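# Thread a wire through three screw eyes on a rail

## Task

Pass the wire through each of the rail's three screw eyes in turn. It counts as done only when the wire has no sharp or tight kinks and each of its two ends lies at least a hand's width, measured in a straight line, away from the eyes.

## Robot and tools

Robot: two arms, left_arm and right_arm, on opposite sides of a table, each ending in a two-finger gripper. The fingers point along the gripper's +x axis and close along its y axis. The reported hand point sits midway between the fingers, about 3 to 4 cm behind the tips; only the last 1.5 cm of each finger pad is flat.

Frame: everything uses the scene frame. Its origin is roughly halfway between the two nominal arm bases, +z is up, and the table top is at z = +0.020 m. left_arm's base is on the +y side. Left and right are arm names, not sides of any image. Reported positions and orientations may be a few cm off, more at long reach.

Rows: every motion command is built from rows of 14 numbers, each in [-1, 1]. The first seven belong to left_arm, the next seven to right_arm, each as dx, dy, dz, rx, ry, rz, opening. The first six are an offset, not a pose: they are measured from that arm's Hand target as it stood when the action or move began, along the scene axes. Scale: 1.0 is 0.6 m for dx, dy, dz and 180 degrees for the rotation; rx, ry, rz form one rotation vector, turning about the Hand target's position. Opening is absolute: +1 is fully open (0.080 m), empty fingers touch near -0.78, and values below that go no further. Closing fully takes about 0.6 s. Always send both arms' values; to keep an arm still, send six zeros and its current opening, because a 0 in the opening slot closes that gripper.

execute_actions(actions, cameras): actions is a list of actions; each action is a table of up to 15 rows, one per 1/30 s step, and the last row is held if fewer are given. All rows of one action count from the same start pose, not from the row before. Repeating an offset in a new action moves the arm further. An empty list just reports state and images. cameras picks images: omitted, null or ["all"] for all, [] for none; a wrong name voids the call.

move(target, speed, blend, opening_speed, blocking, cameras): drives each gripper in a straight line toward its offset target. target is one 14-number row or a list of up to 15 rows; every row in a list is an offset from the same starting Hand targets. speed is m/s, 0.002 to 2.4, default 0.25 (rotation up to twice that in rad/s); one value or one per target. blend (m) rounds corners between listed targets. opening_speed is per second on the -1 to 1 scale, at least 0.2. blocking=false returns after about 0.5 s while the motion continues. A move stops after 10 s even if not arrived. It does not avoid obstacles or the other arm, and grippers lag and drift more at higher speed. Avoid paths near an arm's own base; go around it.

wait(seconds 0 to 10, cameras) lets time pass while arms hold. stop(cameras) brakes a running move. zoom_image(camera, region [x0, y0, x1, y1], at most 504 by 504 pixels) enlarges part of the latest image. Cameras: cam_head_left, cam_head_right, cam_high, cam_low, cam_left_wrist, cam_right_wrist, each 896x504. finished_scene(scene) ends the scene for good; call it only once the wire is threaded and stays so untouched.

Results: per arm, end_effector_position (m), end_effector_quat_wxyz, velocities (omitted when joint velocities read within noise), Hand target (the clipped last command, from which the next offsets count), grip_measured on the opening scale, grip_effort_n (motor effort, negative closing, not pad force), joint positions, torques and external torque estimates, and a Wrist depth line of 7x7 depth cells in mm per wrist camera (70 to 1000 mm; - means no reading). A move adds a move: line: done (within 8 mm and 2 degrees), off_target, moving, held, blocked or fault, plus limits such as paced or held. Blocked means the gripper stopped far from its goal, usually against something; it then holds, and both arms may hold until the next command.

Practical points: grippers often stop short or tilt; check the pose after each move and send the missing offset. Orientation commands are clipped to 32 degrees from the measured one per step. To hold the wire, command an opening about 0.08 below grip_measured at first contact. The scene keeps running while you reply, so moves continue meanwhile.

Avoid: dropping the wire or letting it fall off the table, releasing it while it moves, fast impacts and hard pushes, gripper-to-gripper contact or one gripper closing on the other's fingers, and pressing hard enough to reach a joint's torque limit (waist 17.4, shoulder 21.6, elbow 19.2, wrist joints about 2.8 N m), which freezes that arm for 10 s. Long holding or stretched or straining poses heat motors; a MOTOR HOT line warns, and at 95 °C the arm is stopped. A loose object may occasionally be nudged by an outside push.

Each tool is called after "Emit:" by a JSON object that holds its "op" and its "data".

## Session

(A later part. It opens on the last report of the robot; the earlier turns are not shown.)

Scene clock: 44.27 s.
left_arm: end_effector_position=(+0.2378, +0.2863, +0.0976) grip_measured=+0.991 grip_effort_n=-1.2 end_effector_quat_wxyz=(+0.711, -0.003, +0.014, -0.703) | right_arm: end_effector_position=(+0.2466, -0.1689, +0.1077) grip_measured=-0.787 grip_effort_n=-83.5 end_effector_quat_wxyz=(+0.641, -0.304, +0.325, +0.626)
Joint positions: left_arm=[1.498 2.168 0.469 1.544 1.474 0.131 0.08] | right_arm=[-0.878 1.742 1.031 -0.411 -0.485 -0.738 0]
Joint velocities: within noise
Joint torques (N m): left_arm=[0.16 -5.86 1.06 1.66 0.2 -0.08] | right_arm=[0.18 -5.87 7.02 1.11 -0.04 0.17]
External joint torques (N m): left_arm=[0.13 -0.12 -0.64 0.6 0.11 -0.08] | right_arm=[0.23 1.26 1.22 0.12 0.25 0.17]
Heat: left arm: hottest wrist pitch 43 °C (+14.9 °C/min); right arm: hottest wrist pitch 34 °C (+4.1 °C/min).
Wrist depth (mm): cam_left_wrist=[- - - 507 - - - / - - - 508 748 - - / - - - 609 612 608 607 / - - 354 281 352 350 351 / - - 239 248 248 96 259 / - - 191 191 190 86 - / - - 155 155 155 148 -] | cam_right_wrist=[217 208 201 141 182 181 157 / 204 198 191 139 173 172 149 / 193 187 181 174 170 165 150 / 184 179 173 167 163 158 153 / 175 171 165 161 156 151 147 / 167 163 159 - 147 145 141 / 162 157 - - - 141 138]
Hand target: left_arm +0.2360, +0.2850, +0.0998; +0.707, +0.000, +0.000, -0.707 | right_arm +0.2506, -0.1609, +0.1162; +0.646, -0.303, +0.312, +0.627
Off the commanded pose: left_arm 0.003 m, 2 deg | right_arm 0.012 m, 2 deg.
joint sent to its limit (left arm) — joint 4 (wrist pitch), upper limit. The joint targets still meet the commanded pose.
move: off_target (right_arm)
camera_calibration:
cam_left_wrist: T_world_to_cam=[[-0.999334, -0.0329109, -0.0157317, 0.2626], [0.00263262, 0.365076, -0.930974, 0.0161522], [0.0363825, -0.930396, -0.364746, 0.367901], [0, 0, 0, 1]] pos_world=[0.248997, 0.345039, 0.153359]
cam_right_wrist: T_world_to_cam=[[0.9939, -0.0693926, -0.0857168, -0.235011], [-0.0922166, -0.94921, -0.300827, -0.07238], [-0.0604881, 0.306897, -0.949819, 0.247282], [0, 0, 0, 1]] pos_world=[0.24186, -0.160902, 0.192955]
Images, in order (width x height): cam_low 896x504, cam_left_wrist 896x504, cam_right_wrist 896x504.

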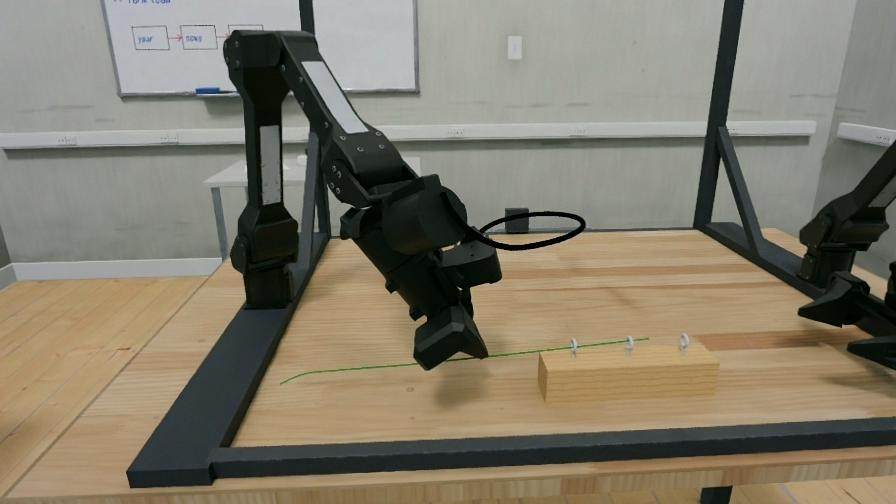

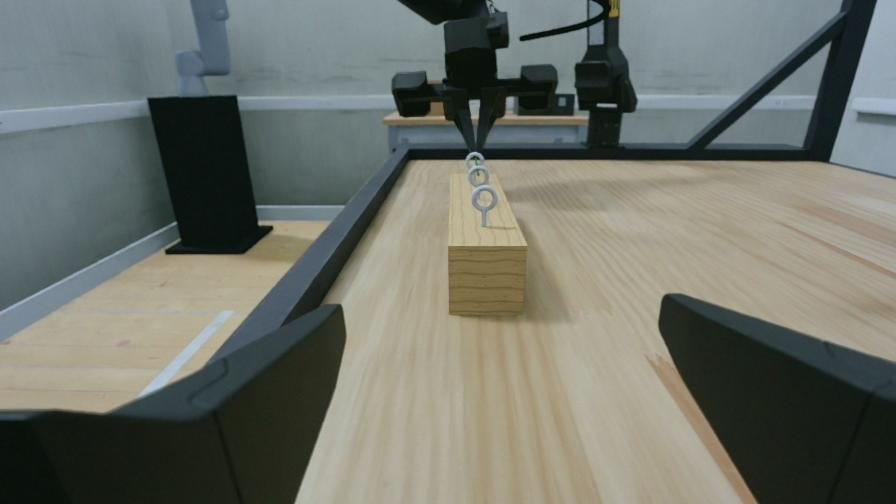

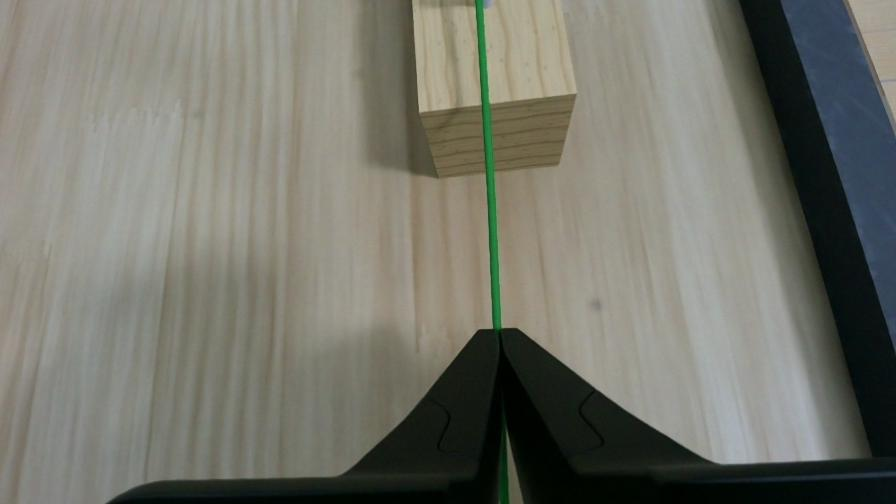

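Emit:
{"op": "move", "data": {"target": [0,0,0,0,0,0,0.99,0.005,0,0.002,-0.012,0,0.0064,-0.9], "speed": 0.05, "cameras": ["cam_left_wrist","cam_low"]}}

Emit:
{"op": "zoom_image", "data": {"camera": "cam_left_wrist", "region": [430, 110, 530, 210]}}

Emit:
{"op": "zoom_image", "data": {"camera": "cam_low", "region": [480, 280, 740, 400]}}

Scene clock: 46.40 s.
left_arm: end_effector_position=(+0.2378, +0.2863, +0.0976) grip_measured=+0.991 grip_effort_n=-1.2 end_effector_quat_wxyz=(+0.711, -0.003, +0.014, -0.703) | right_arm: end_effector_position=(+0.2508, -0.1684, +0.1098) grip_measured=-0.787 grip_effort_n=-83.5 end_effector_quat_wxyz=(+0.633, -0.312, +0.337, +0.623)
Joint positions: left_arm=[1.498 2.168 0.469 1.544 1.474 0.131 0.08] | right_arm=[-0.878 1.763 1.084 -0.474 -0.468 -0.75 0]
Joint velocities: within noise
Joint torques (N m): left_arm=[0.15 -5.8 1.08 1.66 0.22 -0.07] | right_arm=[0.29 -6.03 7.24 0.53 -0.03 -0.17]
External joint torques (N m): left_arm=[0.15 -0.02 -0.66 0.59 0.13 -0.08] | right_arm=[0.27 1.29 1.37 -0.43 0.26 -0.17]
Heat: left arm: hottest wrist pitch 43 °C (+14.2 °C/min); right arm: hottest wrist pitch 34 °C (+3.9 °C/min).
Wrist depth (mm): cam_left_wrist=[- - - 481 - - - / - - - 507 760 - - / - - - 613 611 608 613 / - - 354 280 352 350 350 / - - 239 248 247 96 259 / - - 191 191 190 86 - / - - 155 155 155 148 -] | cam_right_wrist=[212 204 197 137 180 176 154 / 202 196 188 134 171 170 146 / 193 187 180 173 169 163 148 / 185 179 174 167 162 157 149 / 177 172 167 162 157 152 147 / 170 165 161 - 148 146 141 / 164 160 - - - 142 139]
Hand target: left_arm +0.2360, +0.2850, +0.0998; +0.707, +0.000, +0.000, -0.707 | right_arm +0.2536, -0.1609, +0.1174; +0.634, -0.318, +0.321, +0.627
Off the commanded pose: left_arm 0.003 m, 2 deg | right_arm 0.011 m, 2 deg.
joint sent to its limit (left arm) — joint 4 (wrist pitch), upper limit. The joint targets still meet the commanded pose.
move: off_target (right_arm)
camera_calibration:
cam_left_wrist: T_world_to_cam=[[-0.999334, -0.0329109, -0.0157317, 0.2626], [0.00263262, 0.365076, -0.930974, 0.0161522], [0.0363825, -0.930396, -0.364746, 0.367901], [0, 0, 0, 1]] pos_world=[0.248997, 0.345039, 0.153359]
Images, in order (width x height): cam_low 896x504, cam_left_wrist 896x504.

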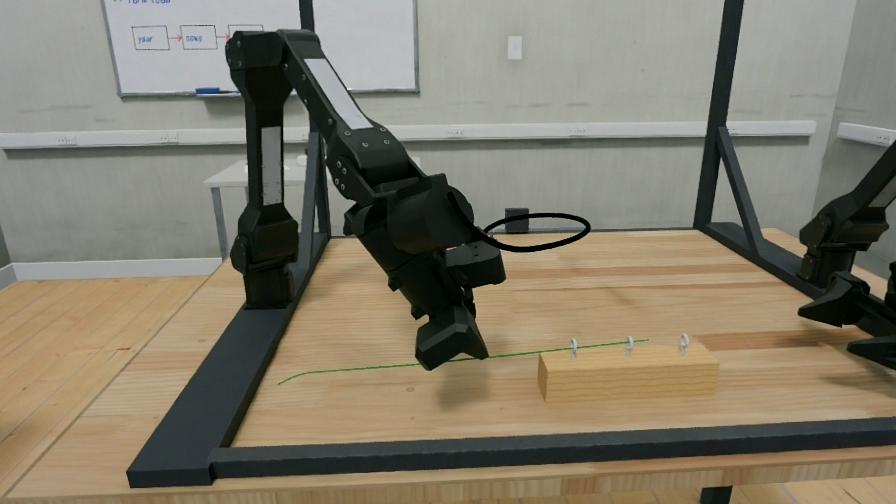

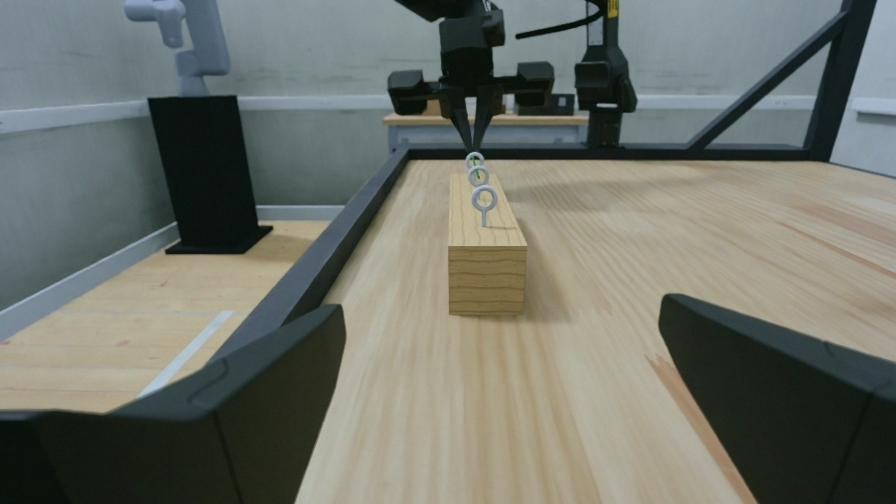

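Scaled by 5.040 from the camera's 896x504 image, which has a finer 1280x720 frame.

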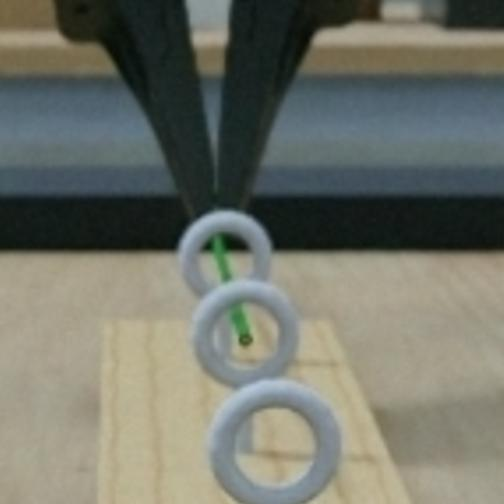

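Scaled by 1.938 from the camera's 896x504 image, which has a finer 1280x720 frame.

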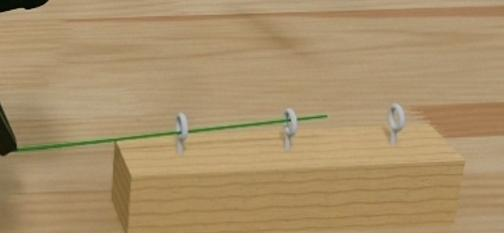

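Emit:
{"op": "move", "data": {"target": [0,0,0,0,0,0,0.99,0.0,0,-0.013,-0.004,0,0.0,-0.9], "speed": 0.05, "cameras": ["cam_left_wrist"]}}

Emit:
{"op": "zoom_image", "data": {"camera": "cam_left_wrist", "region": [430, 110, 530, 210]}}

Scene clock: 47.97 s.
left_arm: end_effector_position=(+0.2378, +0.2863, +0.0976) grip_measured=+0.991 grip_effort_n=-1.2 end_effector_quat_wxyz=(+0.711, -0.003, +0.014, -0.703) | right_arm: end_effector_position=(+0.2512, -0.1684, +0.1040) grip_measured=-0.787 grip_effort_n=-83.5 end_effector_quat_wxyz=(+0.631, -0.316, +0.342, +0.620)
Joint positions: left_arm=[1.498 2.168 0.469 1.544 1.474 0.131 0.08] | right_arm=[-0.875 1.778 1.084 -0.469 -0.458 -0.752 0]
Joint velocities: within noise
Joint torques (N m): left_arm=[0.14 -5.8 1.07 1.66 0.23 -0.08] | right_arm=[0.33 -5.98 6.33 1.34 -0.01 -0.2]
External joint torques (N m): left_arm=[0.14 -0.07 -0.61 0.6 0.14 -0.08] | right_arm=[0.33 1.45 0.48 0.39 0.28 -0.2]
Heat: left arm: hottest wrist pitch 43 °C (+13.8 °C/min); right arm: hottest wrist pitch 34 °C (+3.8 °C/min).
Wrist depth (mm): cam_left_wrist=[- - - 492 - - - / - - - 510 757 - - / - - - 611 608 614 610 / - - 354 280 353 351 351 / - - 239 248 247 96 261 / - - 192 191 190 86 - / - - 155 155 154 148 -] | cam_right_wrist=[202 196 188 129 171 168 143 / 193 187 180 129 164 162 138 / 185 179 173 166 161 156 140 / 177 172 166 161 156 151 145 / 170 166 160 156 150 146 142 / 163 160 155 - 82 141 137 / 159 154 - - - - 134]
Hand target: left_arm +0.2360, +0.2850, +0.0998; +0.707, +0.000, +0.000, -0.707 | right_arm +0.2536, -0.1609, +0.1096; +0.632, -0.322, +0.325, +0.625
Off the commanded pose: left_arm 0.003 m, 2 deg | right_arm 0.010 m, 2 deg.
joint sent to its limit (left arm) — joint 4 (wrist pitch), upper limit. The joint targets still meet the commanded pose.
move: off_target (right_arm)
camera_calibration:
cam_left_wrist: T_world_to_cam=[[-0.999334, -0.0329109, -0.0157317, 0.2626], [0.00263262, 0.365076, -0.930974, 0.0161522], [0.0363825, -0.930396, -0.364746, 0.367901], [0, 0, 0, 1]] pos_world=[0.248997, 0.345039, 0.153359]
Images, in order (width x height): cam_left_wrist 896x504.

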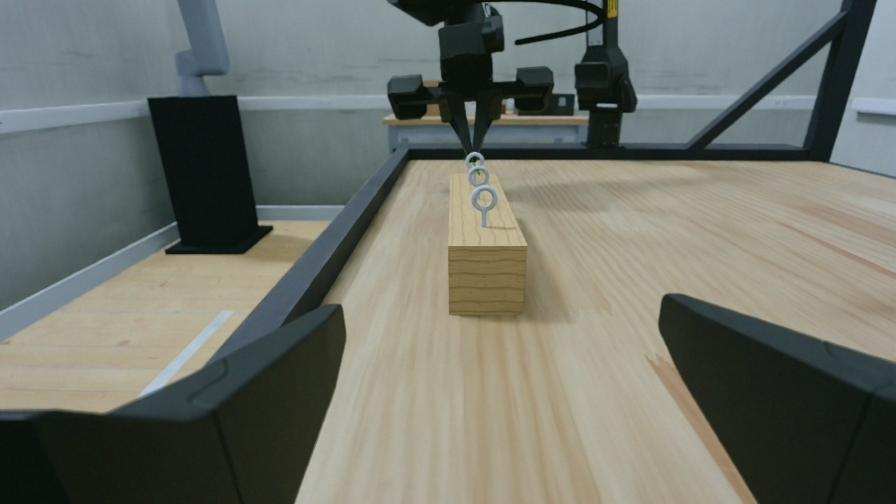

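Scaled by 5.040 from the camera's 896x504 image, which has a finer 1280x720 frame.

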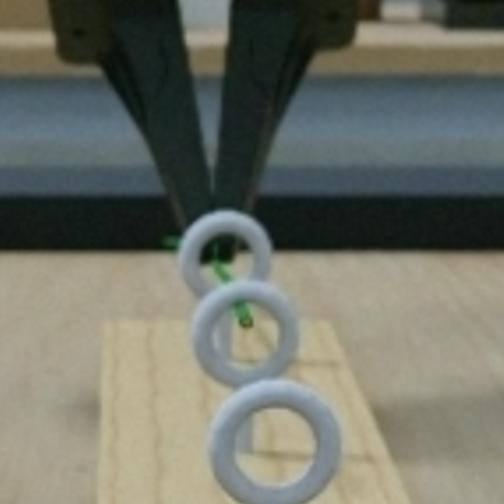

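Emit:
{"op": "move", "data": {"target": [0,0,0,0,0,0,0.99,0.0,0,0.013,-0.011,0,0.0,-0.9], "speed": 0.05, "cameras": ["cam_left_wrist"]}}

Emit:
{"op": "zoom_image", "data": {"camera": "cam_left_wrist", "region": [430, 110, 530, 210]}}

Scene clock: 50.03 s.
left_arm: end_effector_position=(+0.2378, +0.2863, +0.0976) grip_measured=+0.991 grip_effort_n=-1.6 end_effector_quat_wxyz=(+0.711, -0.003, +0.014, -0.703) | right_arm: end_effector_position=(+0.2498, -0.1676, +0.1089) grip_measured=-0.787 grip_effort_n=-83.5 end_effector_quat_wxyz=(+0.624, -0.327, +0.352, +0.616)
Joint positions: left_arm=[1.498 2.168 0.469 1.544 1.474 0.131 0.08] | right_arm=[-0.861 1.778 1.12 -0.529 -0.43 -0.753 0]
Joint velocities: within noise
Joint torques (N m): left_arm=[0.13 -5.81 1.08 1.65 0.22 -0.08] | right_arm=[0.29 -6.42 7.18 0.5 -0.03 -0.19]
External joint torques (N m): left_arm=[0.13 -0.07 -0.61 0.59 0.13 -0.08] | right_arm=[0.31 1.01 1.33 -0.41 0.24 -0.19]
Heat: left arm: hottest wrist pitch 43 °C (+13.2 °C/min); right arm: hottest wrist pitch 34 °C (+3.6 °C/min).
Wrist depth (mm): cam_left_wrist=[- - - 485 - - - / - - - 504 773 - - / - - - 613 613 611 608 / - - 353 280 352 352 348 / - - 239 248 247 96 260 / - - 191 191 190 86 - / - - 155 155 154 148 -] | cam_right_wrist=[201 194 187 131 171 169 144 / 194 188 181 131 165 164 140 / 187 181 175 168 164 159 148 / 180 175 169 164 159 154 149 / 174 170 164 159 154 149 146 / 168 164 159 - 147 146 141 / 165 160 - - - 142 139]
Hand target: left_arm +0.2360, +0.2850, +0.0998; +0.707, +0.000, +0.000, -0.707 | right_arm +0.2536, -0.1609, +0.1174; +0.627, -0.333, +0.336, +0.620
Off the commanded pose: left_arm 0.003 m, 2 deg | right_arm 0.011 m, 2 deg.
joint sent to its limit (left arm) — joint 4 (wrist pitch), upper limit. The joint targets still meet the commanded pose.
move: off_target (right_arm)
camera_calibration:
cam_left_wrist: T_world_to_cam=[[-0.999334, -0.0329109, -0.0157317, 0.2626], [0.00263262, 0.365076, -0.930974, 0.0161522], [0.0363825, -0.930396, -0.364746, 0.367901], [0, 0, 0, 1]] pos_world=[0.248997, 0.345039, 0.153359]
Images, in order (width x height): cam_left_wrist 896x504.

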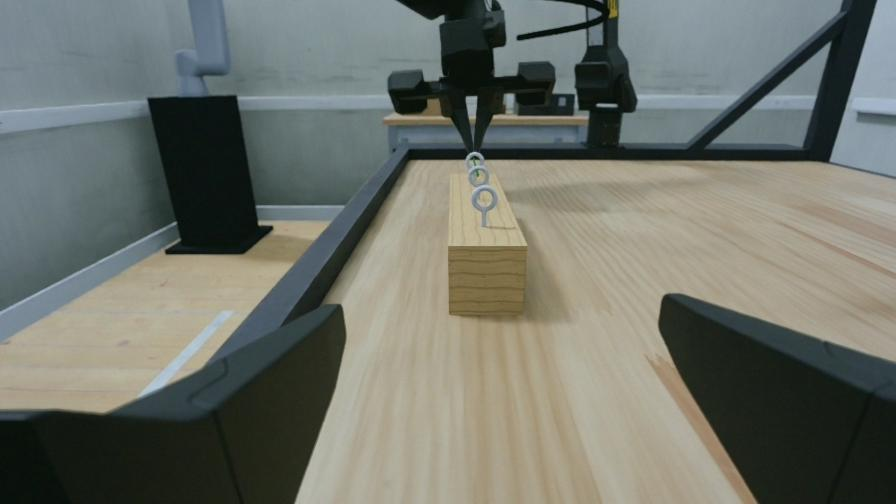

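Scaled by 5.040 from the camera's 896x504 image, which has a finer 1280x720 frame.

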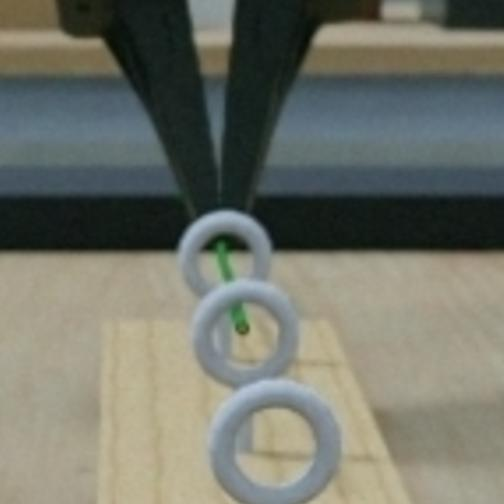

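Emit:
{"op": "wait", "data": {"seconds": 0.1, "cameras": ["cam_low","cam_right_wrist"]}}

Emit:
{"op": "zoom_image", "data": {"camera": "cam_low", "region": [400, 270, 720, 410]}}

Emit:
{"op": "zoom_image", "data": {"camera": "cam_low", "region": [540, 310, 700, 380]}}

Scene clock: 51.10 s.
left_arm: end_effector_position=(+0.2378, +0.2863, +0.0976) grip_measured=+0.991 grip_effort_n=-1.2 end_effector_quat_wxyz=(+0.711, -0.003, +0.014, -0.703) | right_arm: end_effector_position=(+0.2498, -0.1676, +0.1089) grip_measured=-0.787 grip_effort_n=-83.5 end_effector_quat_wxyz=(+0.624, -0.327, +0.352, +0.616)
Joint positions: left_arm=[1.498 2.168 0.469 1.544 1.474 0.131 0.08] | right_arm=[-0.861 1.778 1.12 -0.529 -0.43 -0.753 0]
Joint velocities: within noise
Joint torques (N m): left_arm=[0.15 -5.8 1.06 1.67 0.21 -0.07] | right_arm=[0.27 -6.45 7.21 0.5 -0.02 -0.18]
External joint torques (N m): left_arm=[0.16 -0.08 -0.62 0.61 0.11 -0.08] | right_arm=[0.28 1.02 1.36 -0.41 0.27 -0.18]
Heat: left arm: hottest wrist pitch 44 °C (+14.1 °C/min); right arm: hottest wrist pitch 34 °C (+3.5 °C/min).
Wrist depth (mm): cam_left_wrist=[- - - 480 - - - / - - - 504 763 - - / - - - 613 612 608 607 / - - 354 280 352 350 349 / - - 239 249 247 96 259 / - - 191 191 191 86 - / - - 155 155 154 148 -] | cam_right_wrist=[201 195 187 131 170 169 145 / 194 187 181 131 165 164 140 / 186 181 175 169 163 159 148 / 181 175 169 164 159 154 149 / 174 170 163 160 154 150 146 / 169 164 159 - 147 145 140 / 164 160 - - - 142 139]
Hand target: left_arm +0.2360, +0.2850, +0.0998; +0.707, +0.000, +0.000, -0.707 | right_arm +0.2536, -0.1609, +0.1174; +0.627, -0.333, +0.336, +0.620
Tool commands: left_gripper/opening=+0.99 right_gripper/opening=-0.9
Off the commanded pose: left_arm 0.003 m, 2 deg | right_arm 0.011 m, 2 deg.
wait: 0.10 s; at rest from the start
camera_calibration:
cam_right_wrist: T_world_to_cam=[[0.99351, -0.0695099, -0.0900294, -0.237504], [-0.0880738, -0.971007, -0.222235, -0.0837212], [-0.0719717, 0.228722, -0.970828, 0.240405], [0, 0, 0, 1]] pos_world=[0.245891, -0.152788, 0.193403]
Images, in order (width x height): cam_low 896x504, cam_right_wrist 896x504.

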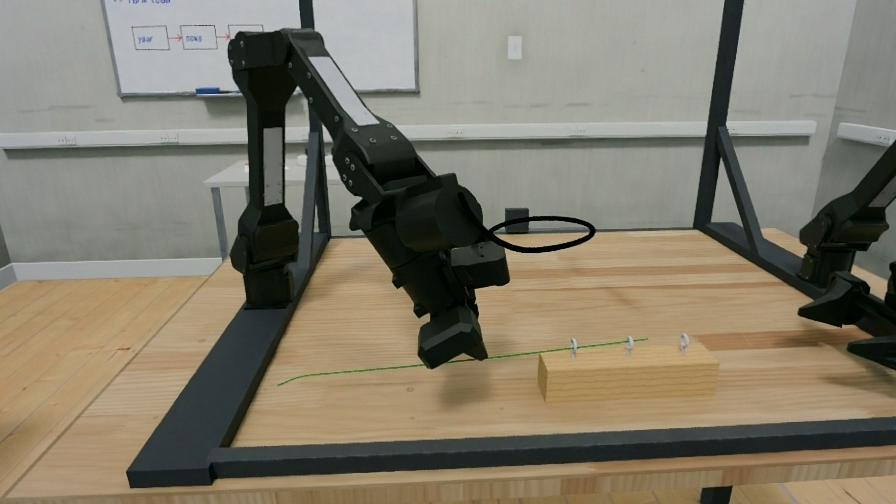

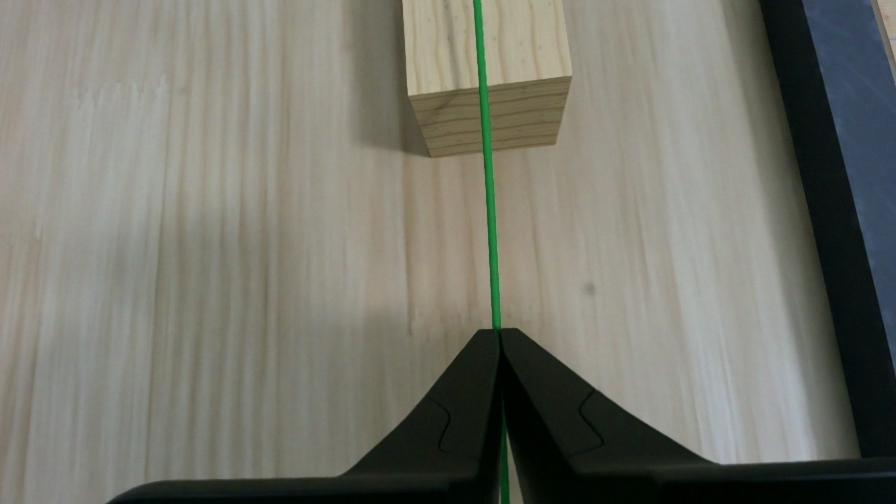

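Scaled by 1.575 from the camera's 896x504 image, which has a finer 1280x720 frame.

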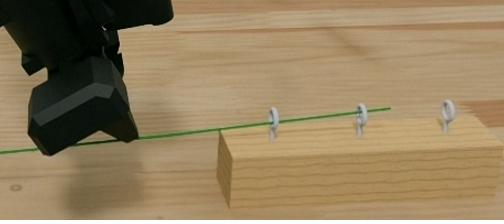

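Scaled by 3.150 from the camera's 896x504 image, which has a finer 1280x720 frame.

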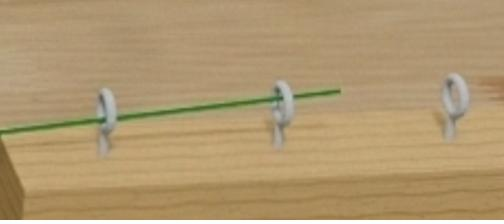

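Emit:
{"op": "move", "data": {"target": [0,0,0,0,0,0,0.99,0.0,0,0.014,0.005,0,0.0,-0.9], "speed": 0.05, "cameras": ["cam_left_wrist","cam_low"]}}

Emit:
{"op": "zoom_image", "data": {"camera": "cam_left_wrist", "region": [430, 110, 530, 210]}}

Emit:
{"op": "zoom_image", "data": {"camera": "cam_low", "region": [540, 310, 700, 380]}}

Scene clock: 53.33 s.
left_arm: end_effector_position=(+0.2378, +0.2863, +0.0976) grip_measured=+0.991 grip_effort_n=-1.2 end_effector_quat_wxyz=(+0.711, -0.003, +0.014, -0.703) | right_arm: end_effector_position=(+0.2497, -0.1677, +0.1111) grip_measured=-0.787 grip_effort_n=-83.5 end_effector_quat_wxyz=(+0.623, -0.327, +0.354, +0.616)
Joint positions: left_arm=[1.498 2.168 0.469 1.544 1.474 0.131 0.08] | right_arm=[-0.861 1.777 1.13 -0.544 -0.43 -0.753 0]
Joint velocities: within noise
Joint torques (N m): left_arm=[0.14 -5.82 1.05 1.67 0.22 -0.07] | right_arm=[-0.14 -8.1 7.21 0.48 -0.4 -0.18]
External joint torques (N m): left_arm=[0.11 -0.04 -0.66 0.59 0.13 -0.08] | right_arm=[-0.22 -0.71 1.39 -0.41 -0.12 -0.18]
Heat: left arm: hottest wrist pitch 44 °C (+13.5 °C/min); right arm: hottest wrist pitch 33 °C (+2.2 °C/min).
Wrist depth (mm): cam_left_wrist=[- - - 482 - - - / - - - 505 774 - - / - - - 615 613 605 613 / - - 354 280 353 351 348 / - - 240 248 247 96 260 / - - 191 191 191 86 - / - - 155 155 155 148 -] | cam_right_wrist=[204 197 189 132 172 170 145 / 196 191 182 132 167 165 145 / 189 184 177 170 165 160 148 / 183 177 171 166 160 156 151 / 176 172 166 161 156 151 147 / 171 166 161 - 148 147 142 / 166 162 - - - 143 140]
Hand target: left_arm +0.2360, +0.2850, +0.0998; +0.707, +0.000, +0.000, -0.707 | right_arm +0.2536, -0.1609, +0.1258; +0.629, -0.328, +0.331, +0.622
Off the commanded pose: left_arm 0.003 m, 2 deg | right_arm 0.017 m, 3 deg.
joint sent to its limit (left arm) — joint 4 (wrist pitch), upper limit. The joint targets still meet the commanded pose.
move: off_target (right_arm)
camera_calibration:
cam_left_wrist: T_world_to_cam=[[-0.999334, -0.0329109, -0.0157317, 0.2626], [0.00263262, 0.365076, -0.930974, 0.0161522], [0.0363825, -0.930396, -0.364746, 0.367901], [0, 0, 0, 1]] pos_world=[0.248997, 0.345039, 0.153359]
Images, in order (width x height): cam_low 896x504, cam_left_wrist 896x504.

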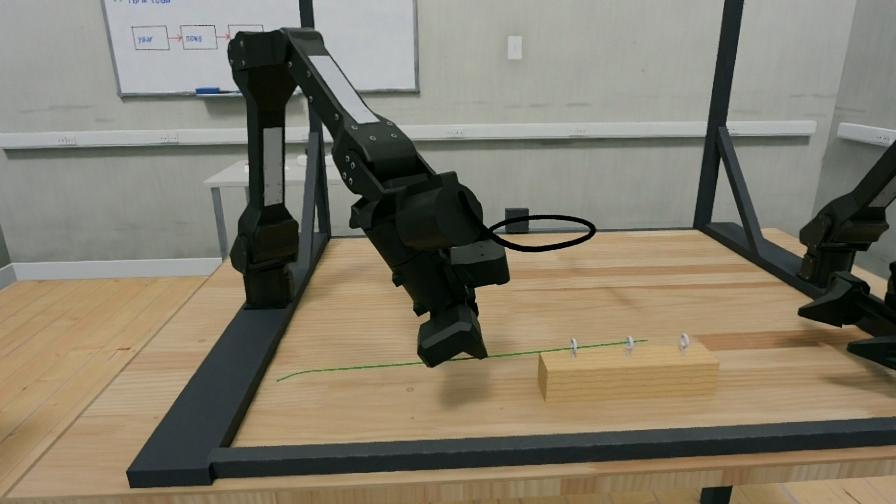

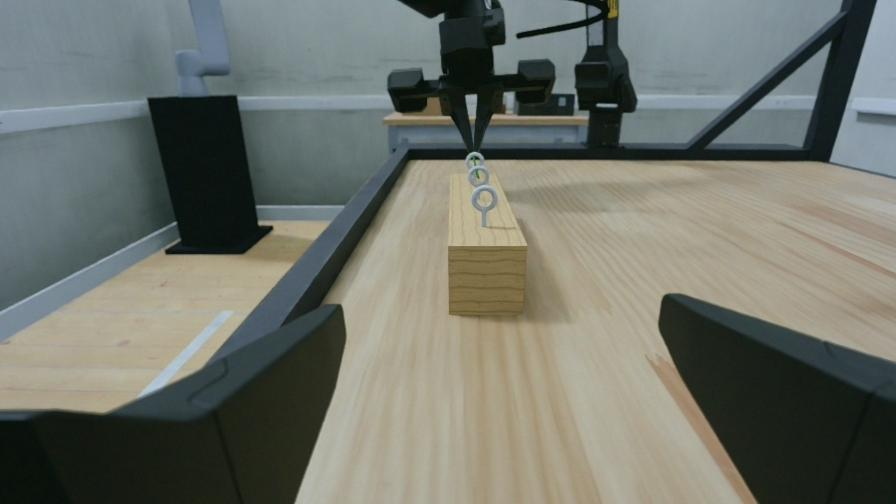

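Scaled by 5.040 from the camera's 896x504 image, which has a finer 1280x720 frame.

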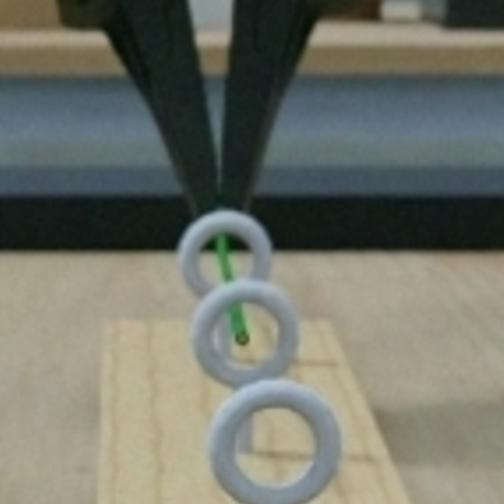

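Scaled by 3.150 from the camera's 896x504 image, which has a finer 1280x720 frame.

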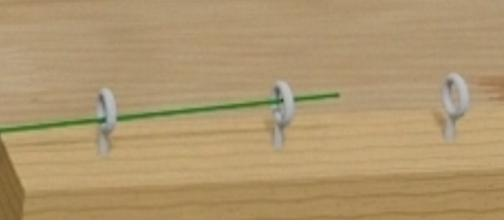

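Emit:
{"op": "move", "data": {"target": [0,0,0,0,0,0,0.99,-0.002,0,0.009,0,0,0.0,-0.9], "speed": 0.05, "cameras": ["cam_left_wrist","cam_low"]}}

Emit:
{"op": "zoom_image", "data": {"camera": "cam_left_wrist", "region": [430, 110, 530, 210]}}

Emit:
{"op": "zoom_image", "data": {"camera": "cam_low", "region": [540, 310, 700, 380]}}

Scene clock: 54.90 s.
left_arm: end_effector_position=(+0.2378, +0.2863, +0.0976) grip_measured=+0.991 grip_effort_n=-1.2 end_effector_quat_wxyz=(+0.711, -0.003, +0.014, -0.703) | right_arm: end_effector_position=(+0.2499, -0.1691, +0.1164) grip_measured=-0.787 grip_effort_n=-83.5 end_effector_quat_wxyz=(+0.624, -0.327, +0.355, +0.615)
Joint positions: left_arm=[1.498 2.168 0.469 1.544 1.474 0.131 0.08] | right_arm=[-0.864 1.766 1.139 -0.564 -0.43 -0.753 0]
Joint velocities: within noise
Joint torques (N m): left_arm=[0.16 -5.88 1.06 1.67 0.22 -0.08] | right_arm=[0.15 -8.04 7.33 0.49 -0.37 -0.09]
External joint torques (N m): left_arm=[0.14 -0.1 -0.63 0.6 0.13 -0.09] | right_arm=[0.11 -0.72 1.48 -0.4 -0.09 -0.09]
Heat: left arm: hottest wrist pitch 44 °C (+13.1 °C/min); right arm: hottest shoulder 33 °C (+5.5 °C/min).
Wrist depth (mm): cam_left_wrist=[- - - 488 - - - / - - - 516 762 - - / - - - 617 611 614 609 / - - 355 280 351 349 348 / - - 239 248 247 96 260 / - - 191 191 190 86 - / - - 155 155 155 148 -] | cam_right_wrist=[210 204 196 138 179 176 152 / 203 196 189 140 173 170 146 / 196 189 182 176 171 165 149 / 188 183 177 172 165 161 151 / 182 178 172 166 160 156 151 / 177 172 167 - 154 152 147 / 173 168 - - - 148 145]
Hand target: left_arm +0.2360, +0.2850, +0.0998; +0.707, +0.000, +0.000, -0.707 | right_arm +0.2524, -0.1609, +0.1312; +0.629, -0.328, +0.331, +0.622
Off the commanded pose: left_arm 0.003 m, 2 deg | right_arm 0.017 m, 3 deg.
joint sent to its limit (left arm) — joint 4 (wrist pitch), upper limit. The joint targets still meet the commanded pose.
move: off_target (right_arm)
camera_calibration:
cam_left_wrist: T_world_to_cam=[[-0.999334, -0.0329109, -0.0157317, 0.2626], [0.00263262, 0.365076, -0.930974, 0.0161522], [0.0363825, -0.930396, -0.364746, 0.367901], [0, 0, 0, 1]] pos_world=[0.248997, 0.345039, 0.153359]
Images, in order (width x height): cam_low 896x504, cam_left_wrist 896x504.

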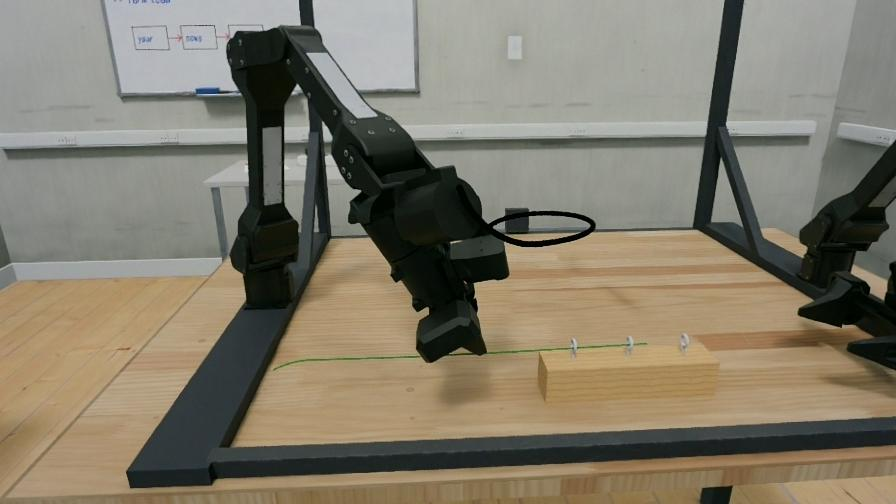

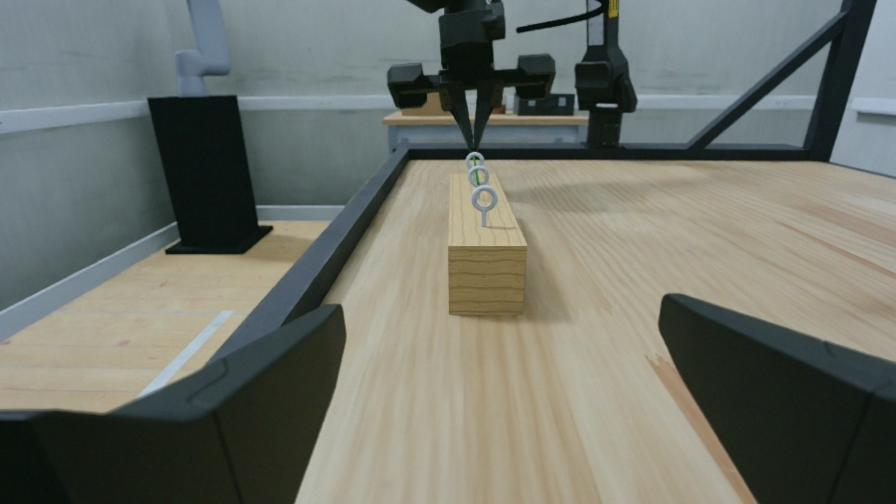

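Scaled by 5.040 from the camera's 896x504 image, which has a finer 1280x720 frame.

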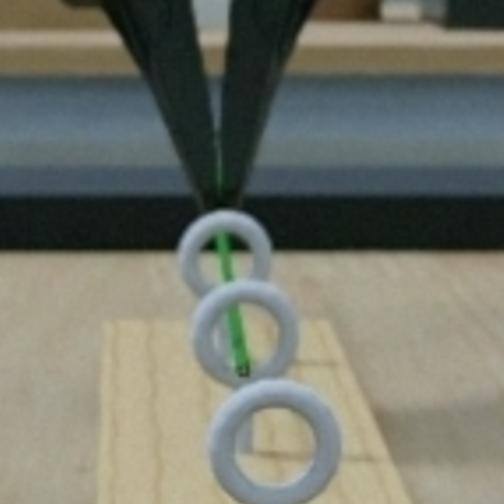

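Scaled by 3.150 from the camera's 896x504 image, which has a finer 1280x720 frame.

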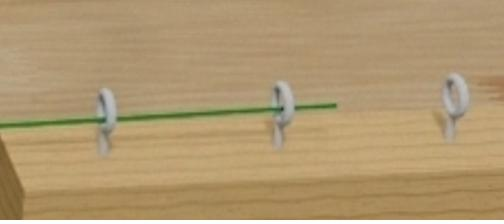

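Emit:
{"op": "move", "data": {"target": [0,0,0,0,0,0,0.99,-0.004,0.06,-0.009,0,0,0.0,-0.9], "speed": 0.05, "cameras": ["cam_left_wrist","cam_low"]}}

Emit:
{"op": "zoom_image", "data": {"camera": "cam_left_wrist", "region": [430, 110, 530, 210]}}

Emit:
{"op": "zoom_image", "data": {"camera": "cam_low", "region": [540, 310, 700, 380]}}

Scene clock: 57.83 s.
left_arm: end_effector_position=(+0.2378, +0.2863, +0.0976) grip_measured=+0.991 grip_effort_n=-1.2 end_effector_quat_wxyz=(+0.711, -0.003, +0.014, -0.703) | right_arm: end_effector_position=(+0.2468, -0.1341, +0.1170) grip_measured=-0.787 grip_effort_n=-83.5 end_effector_quat_wxyz=(+0.622, -0.330, +0.345, +0.620)
Joint positions: left_arm=[1.498 2.168 0.469 1.544 1.474 0.131 0.08] | right_arm=[-0.784 1.831 1.214 -0.533 -0.405 -0.691 0]
Joint velocities: within noise
Joint torques (N m): left_arm=[0.07 -5.81 1.07 1.67 0.22 -0.08] | right_arm=[0.32 -6.58 7.42 1.32 -0.02 0.15]
External joint torques (N m): left_arm=[0.07 -0.05 -0.62 0.6 0.13 -0.08] | right_arm=[0.35 1.33 1.49 0.37 0.23 0.15]
Heat: left arm: hottest wrist pitch 44 °C (+12.4 °C/min); right arm: hottest shoulder 33 °C (+5.2 °C/min).
Wrist depth (mm): cam_left_wrist=[- - - 449 - - - / - - - 484 767 - - / - - - 616 612 615 611 / - - 353 280 353 351 350 / - - 239 248 248 96 260 / - - 191 191 191 86 - / - - 155 155 155 148 -] | cam_right_wrist=[210 204 196 142 179 178 155 / 201 195 189 134 133 173 150 / 194 188 182 130 129 167 154 / 186 182 177 170 165 161 155 / 181 176 171 166 161 157 152 / 175 170 166 - 154 152 148 / 170 166 - - - 149 146]
Hand target: left_arm +0.2360, +0.2850, +0.0998; +0.707, +0.000, +0.000, -0.707 | right_arm +0.2500, -0.1249, +0.1258; +0.629, -0.328, +0.331, +0.622
Off the commanded pose: left_arm 0.003 m, 2 deg | right_arm 0.013 m, 2 deg.
joint sent to its limit (left arm) — joint 4 (wrist pitch), upper limit. The joint targets still meet the commanded pose.
move: off_target (right_arm)
camera_calibration:
cam_left_wrist: T_world_to_cam=[[-0.999334, -0.0329109, -0.0157317, 0.2626], [0.00263262, 0.365076, -0.930974, 0.0161522], [0.0363825, -0.930396, -0.364746, 0.367901], [0, 0, 0, 1]] pos_world=[0.248997, 0.345039, 0.153359]
Images, in order (width x height): cam_low 896x504, cam_left_wrist 896x504.

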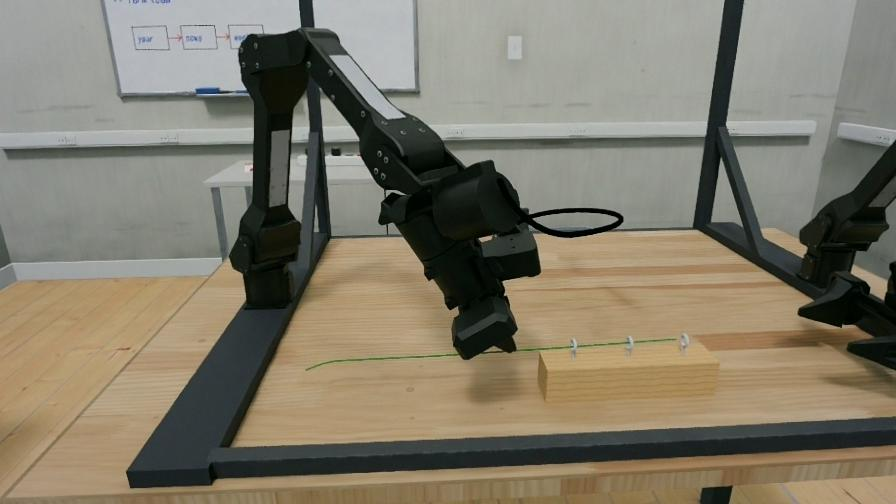

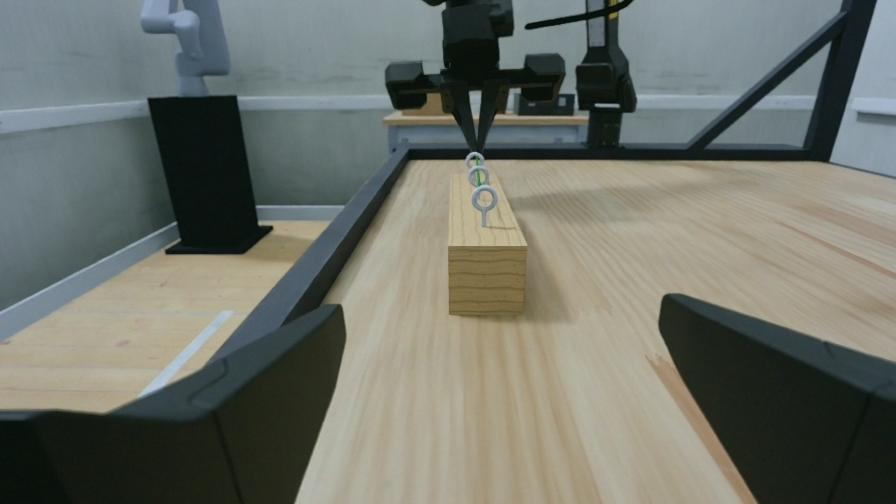

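Scaled by 5.040 from the camera's 896x504 image, which has a finer 1280x720 frame.

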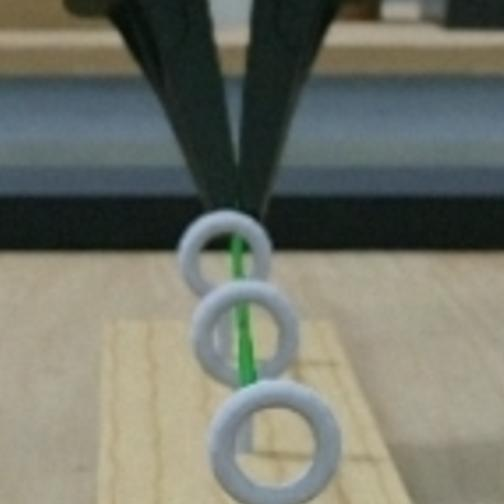

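Scaled by 3.150 from the camera's 896x504 image, which has a finer 1280x720 frame.

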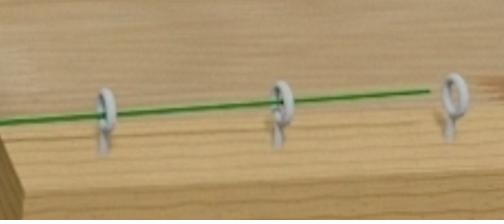

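Emit:
{"op": "move", "data": {"target": [0,0,0,0,0,0,0.99,0.005,0,0.007,0,0,0.009,-0.9], "speed": 0.05, "cameras": ["cam_left_wrist"]}}

Emit:
{"op": "zoom_image", "data": {"camera": "cam_left_wrist", "region": [430, 110, 530, 210]}}

Scene clock: 60.33 s.
left_arm: end_effector_position=(+0.2378, +0.2863, +0.0976) grip_measured=+0.991 grip_effort_n=-1.2 end_effector_quat_wxyz=(+0.711, -0.003, +0.014, -0.703) | right_arm: end_effector_position=(+0.2508, -0.1326, +0.1212) grip_measured=-0.787 grip_effort_n=-83.5 end_effector_quat_wxyz=(+0.619, -0.334, +0.343, +0.622)
Joint positions: left_arm=[1.498 2.168 0.469 1.544 1.474 0.131 0.08] | right_arm=[-0.789 1.841 1.248 -0.563 -0.407 -0.707 0]
Joint velocities: within noise
Joint torques (N m): left_arm=[0.17 -5.82 1.05 1.67 0.2 -0.07] | right_arm=[-0.21 -6.68 7.47 0.56 -0.51 -0.17]
External joint torques (N m): left_arm=[0.17 -0.1 -0.62 0.62 0.11 -0.07] | right_arm=[-0.21 1.39 1.45 -0.4 -0.25 -0.17]
Heat: left arm: hottest wrist pitch 44 °C (+11.1 °C/min); right arm: hottest shoulder 33 °C (+5.1 °C/min).
Wrist depth (mm): cam_left_wrist=[- - - 443 - - - / - - - 494 768 - - / - - - 611 604 610 612 / - - 354 279 350 350 349 / - - 238 248 247 96 260 / - - 191 191 190 86 - / - - 155 155 155 148 -] | cam_right_wrist=[212 206 199 144 184 182 159 / 205 198 192 137 178 176 154 / 197 192 186 134 171 171 148 / 191 185 180 172 169 165 149 / 183 179 174 169 164 160 156 / 177 174 169 - 157 156 145 / 174 169 - - - 152 145]
Hand target: left_arm +0.2360, +0.2850, +0.0998; +0.707, +0.000, +0.000, -0.707 | right_arm +0.2530, -0.1249, +0.1300; +0.620, -0.333, +0.326, +0.631
Off the commanded pose: left_arm 0.003 m, 2 deg | right_arm 0.012 m, 2 deg.
joint sent to its limit (left arm) — joint 4 (wrist pitch), upper limit. The joint targets still meet the commanded pose.
move: off_target (right_arm)
camera_calibration:
cam_left_wrist: T_world_to_cam=[[-0.999334, -0.0329109, -0.0157317, 0.2626], [0.00263262, 0.365076, -0.930974, 0.0161522], [0.0363825, -0.930396, -0.364746, 0.367901], [0, 0, 0, 1]] pos_world=[0.248997, 0.345039, 0.153359]
Images, in order (width x height): cam_left_wrist 896x504.

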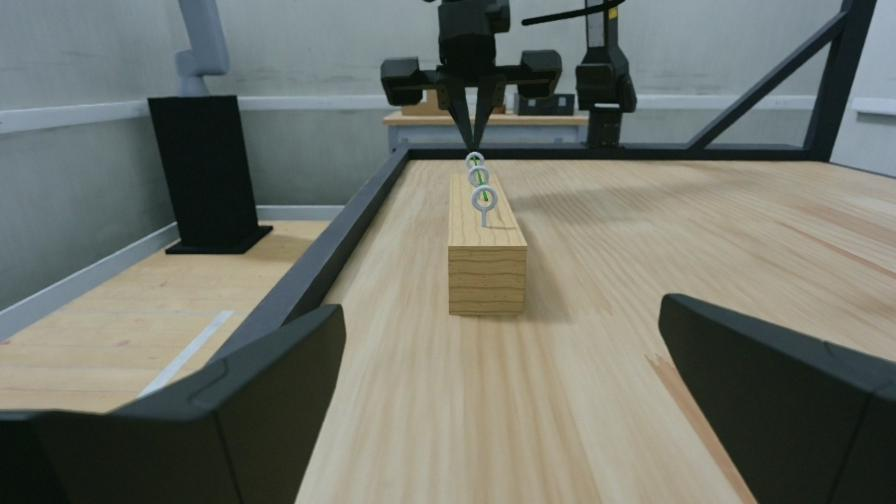

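Scaled by 5.040 from the camera's 896x504 image, which has a finer 1280x720 frame.

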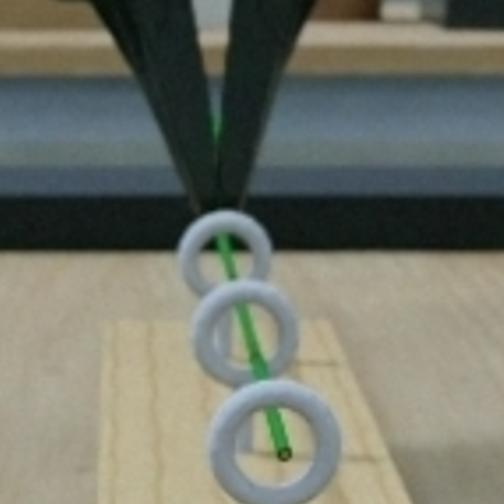

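Emit:
{"op": "move", "data": {"target": [0,0,0,0,0,0,0.99,0.0015,0.02,-0.004,0,0,0,-0.9], "speed": 0.05, "cameras": ["cam_left_wrist"]}}

Emit:
{"op": "zoom_image", "data": {"camera": "cam_left_wrist", "region": [430, 110, 530, 210]}}

Scene clock: 62.43 s.
left_arm: end_effector_position=(+0.2378, +0.2863, +0.0976) grip_measured=+0.991 grip_effort_n=-1.2 end_effector_quat_wxyz=(+0.711, -0.003, +0.014, -0.703) | right_arm: end_effector_position=(+0.2512, -0.1223, +0.1187) grip_measured=-0.787 grip_effort_n=-83.5 end_effector_quat_wxyz=(+0.614, -0.337, +0.340, +0.628)
Joint positions: left_arm=[1.498 2.168 0.469 1.544 1.474 0.131 0.08] | right_arm=[-0.772 1.875 1.282 -0.563 -0.407 -0.707 0]
Joint velocities: within noise
Joint torques (N m): left_arm=[0.14 -5.81 1.08 1.66 0.22 -0.08] | right_arm=[0.38 -6.84 7.37 1.18 -0.26 0.16]
External joint torques (N m): left_arm=[0.17 -0.07 -0.61 0.6 0.12 -0.08] | right_arm=[0.39 1.54 1.29 0.21 0 0.16]
Heat: left arm: hottest wrist pitch 44 °C (+11.1 °C/min); right arm: hottest shoulder 33 °C (+5.0 °C/min).
Wrist depth (mm): cam_left_wrist=[- - - 436 - - - / - - - 458 760 - - / - - - 613 612 609 607 / - - 354 281 352 351 349 / - - 239 249 248 96 260 / - - 192 191 190 86 - / - - 155 155 154 148 -] | cam_right_wrist=[210 203 196 141 181 179 155 / 200 195 190 134 174 173 150 / 194 189 183 131 130 168 149 / 187 182 176 164 165 163 149 / 181 176 171 167 162 158 151 / 175 171 167 - 155 154 149 / 171 166 - - - 149 147]
Hand target: left_arm +0.2360, +0.2850, +0.0998; +0.707, +0.000, +0.000, -0.707 | right_arm +0.2539, -0.1129, +0.1276; +0.620, -0.333, +0.326, +0.631
Off the commanded pose: left_arm 0.003 m, 2 deg | right_arm 0.013 m, 2 deg.
joint sent to its limit (left arm) — joint 4 (wrist pitch), upper limit. The joint targets still meet the commanded pose.
move: off_target (right_arm)
camera_calibration:
cam_left_wrist: T_world_to_cam=[[-0.999334, -0.0329109, -0.0157317, 0.2626], [0.00263262, 0.365076, -0.930974, 0.0161522], [0.0363825, -0.930396, -0.364746, 0.367901], [0, 0, 0, 1]] pos_world=[0.248997, 0.345039, 0.153359]
Images, in order (width x height): cam_left_wrist 896x504.

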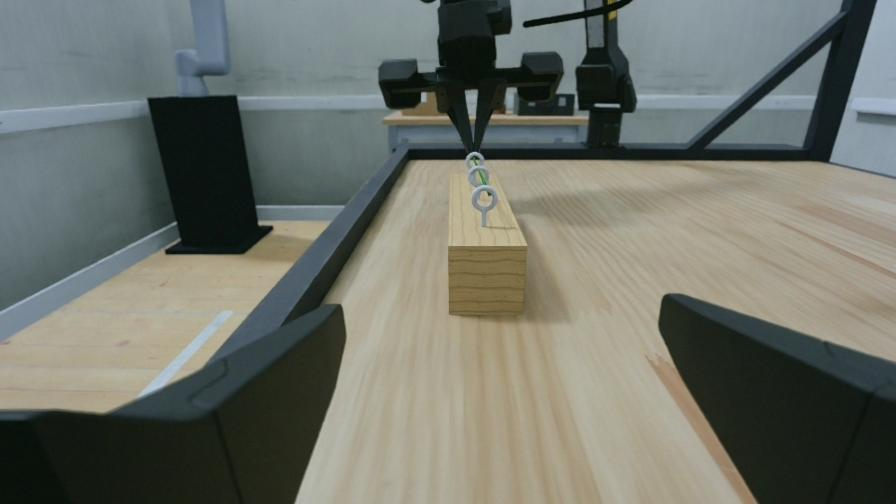

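Scaled by 5.040 from the camera's 896x504 image, which has a finer 1280x720 frame.

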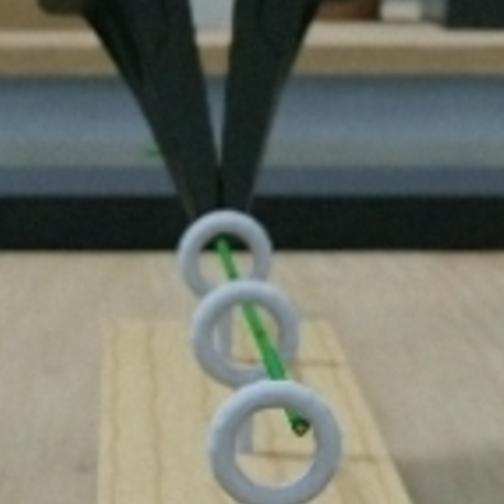

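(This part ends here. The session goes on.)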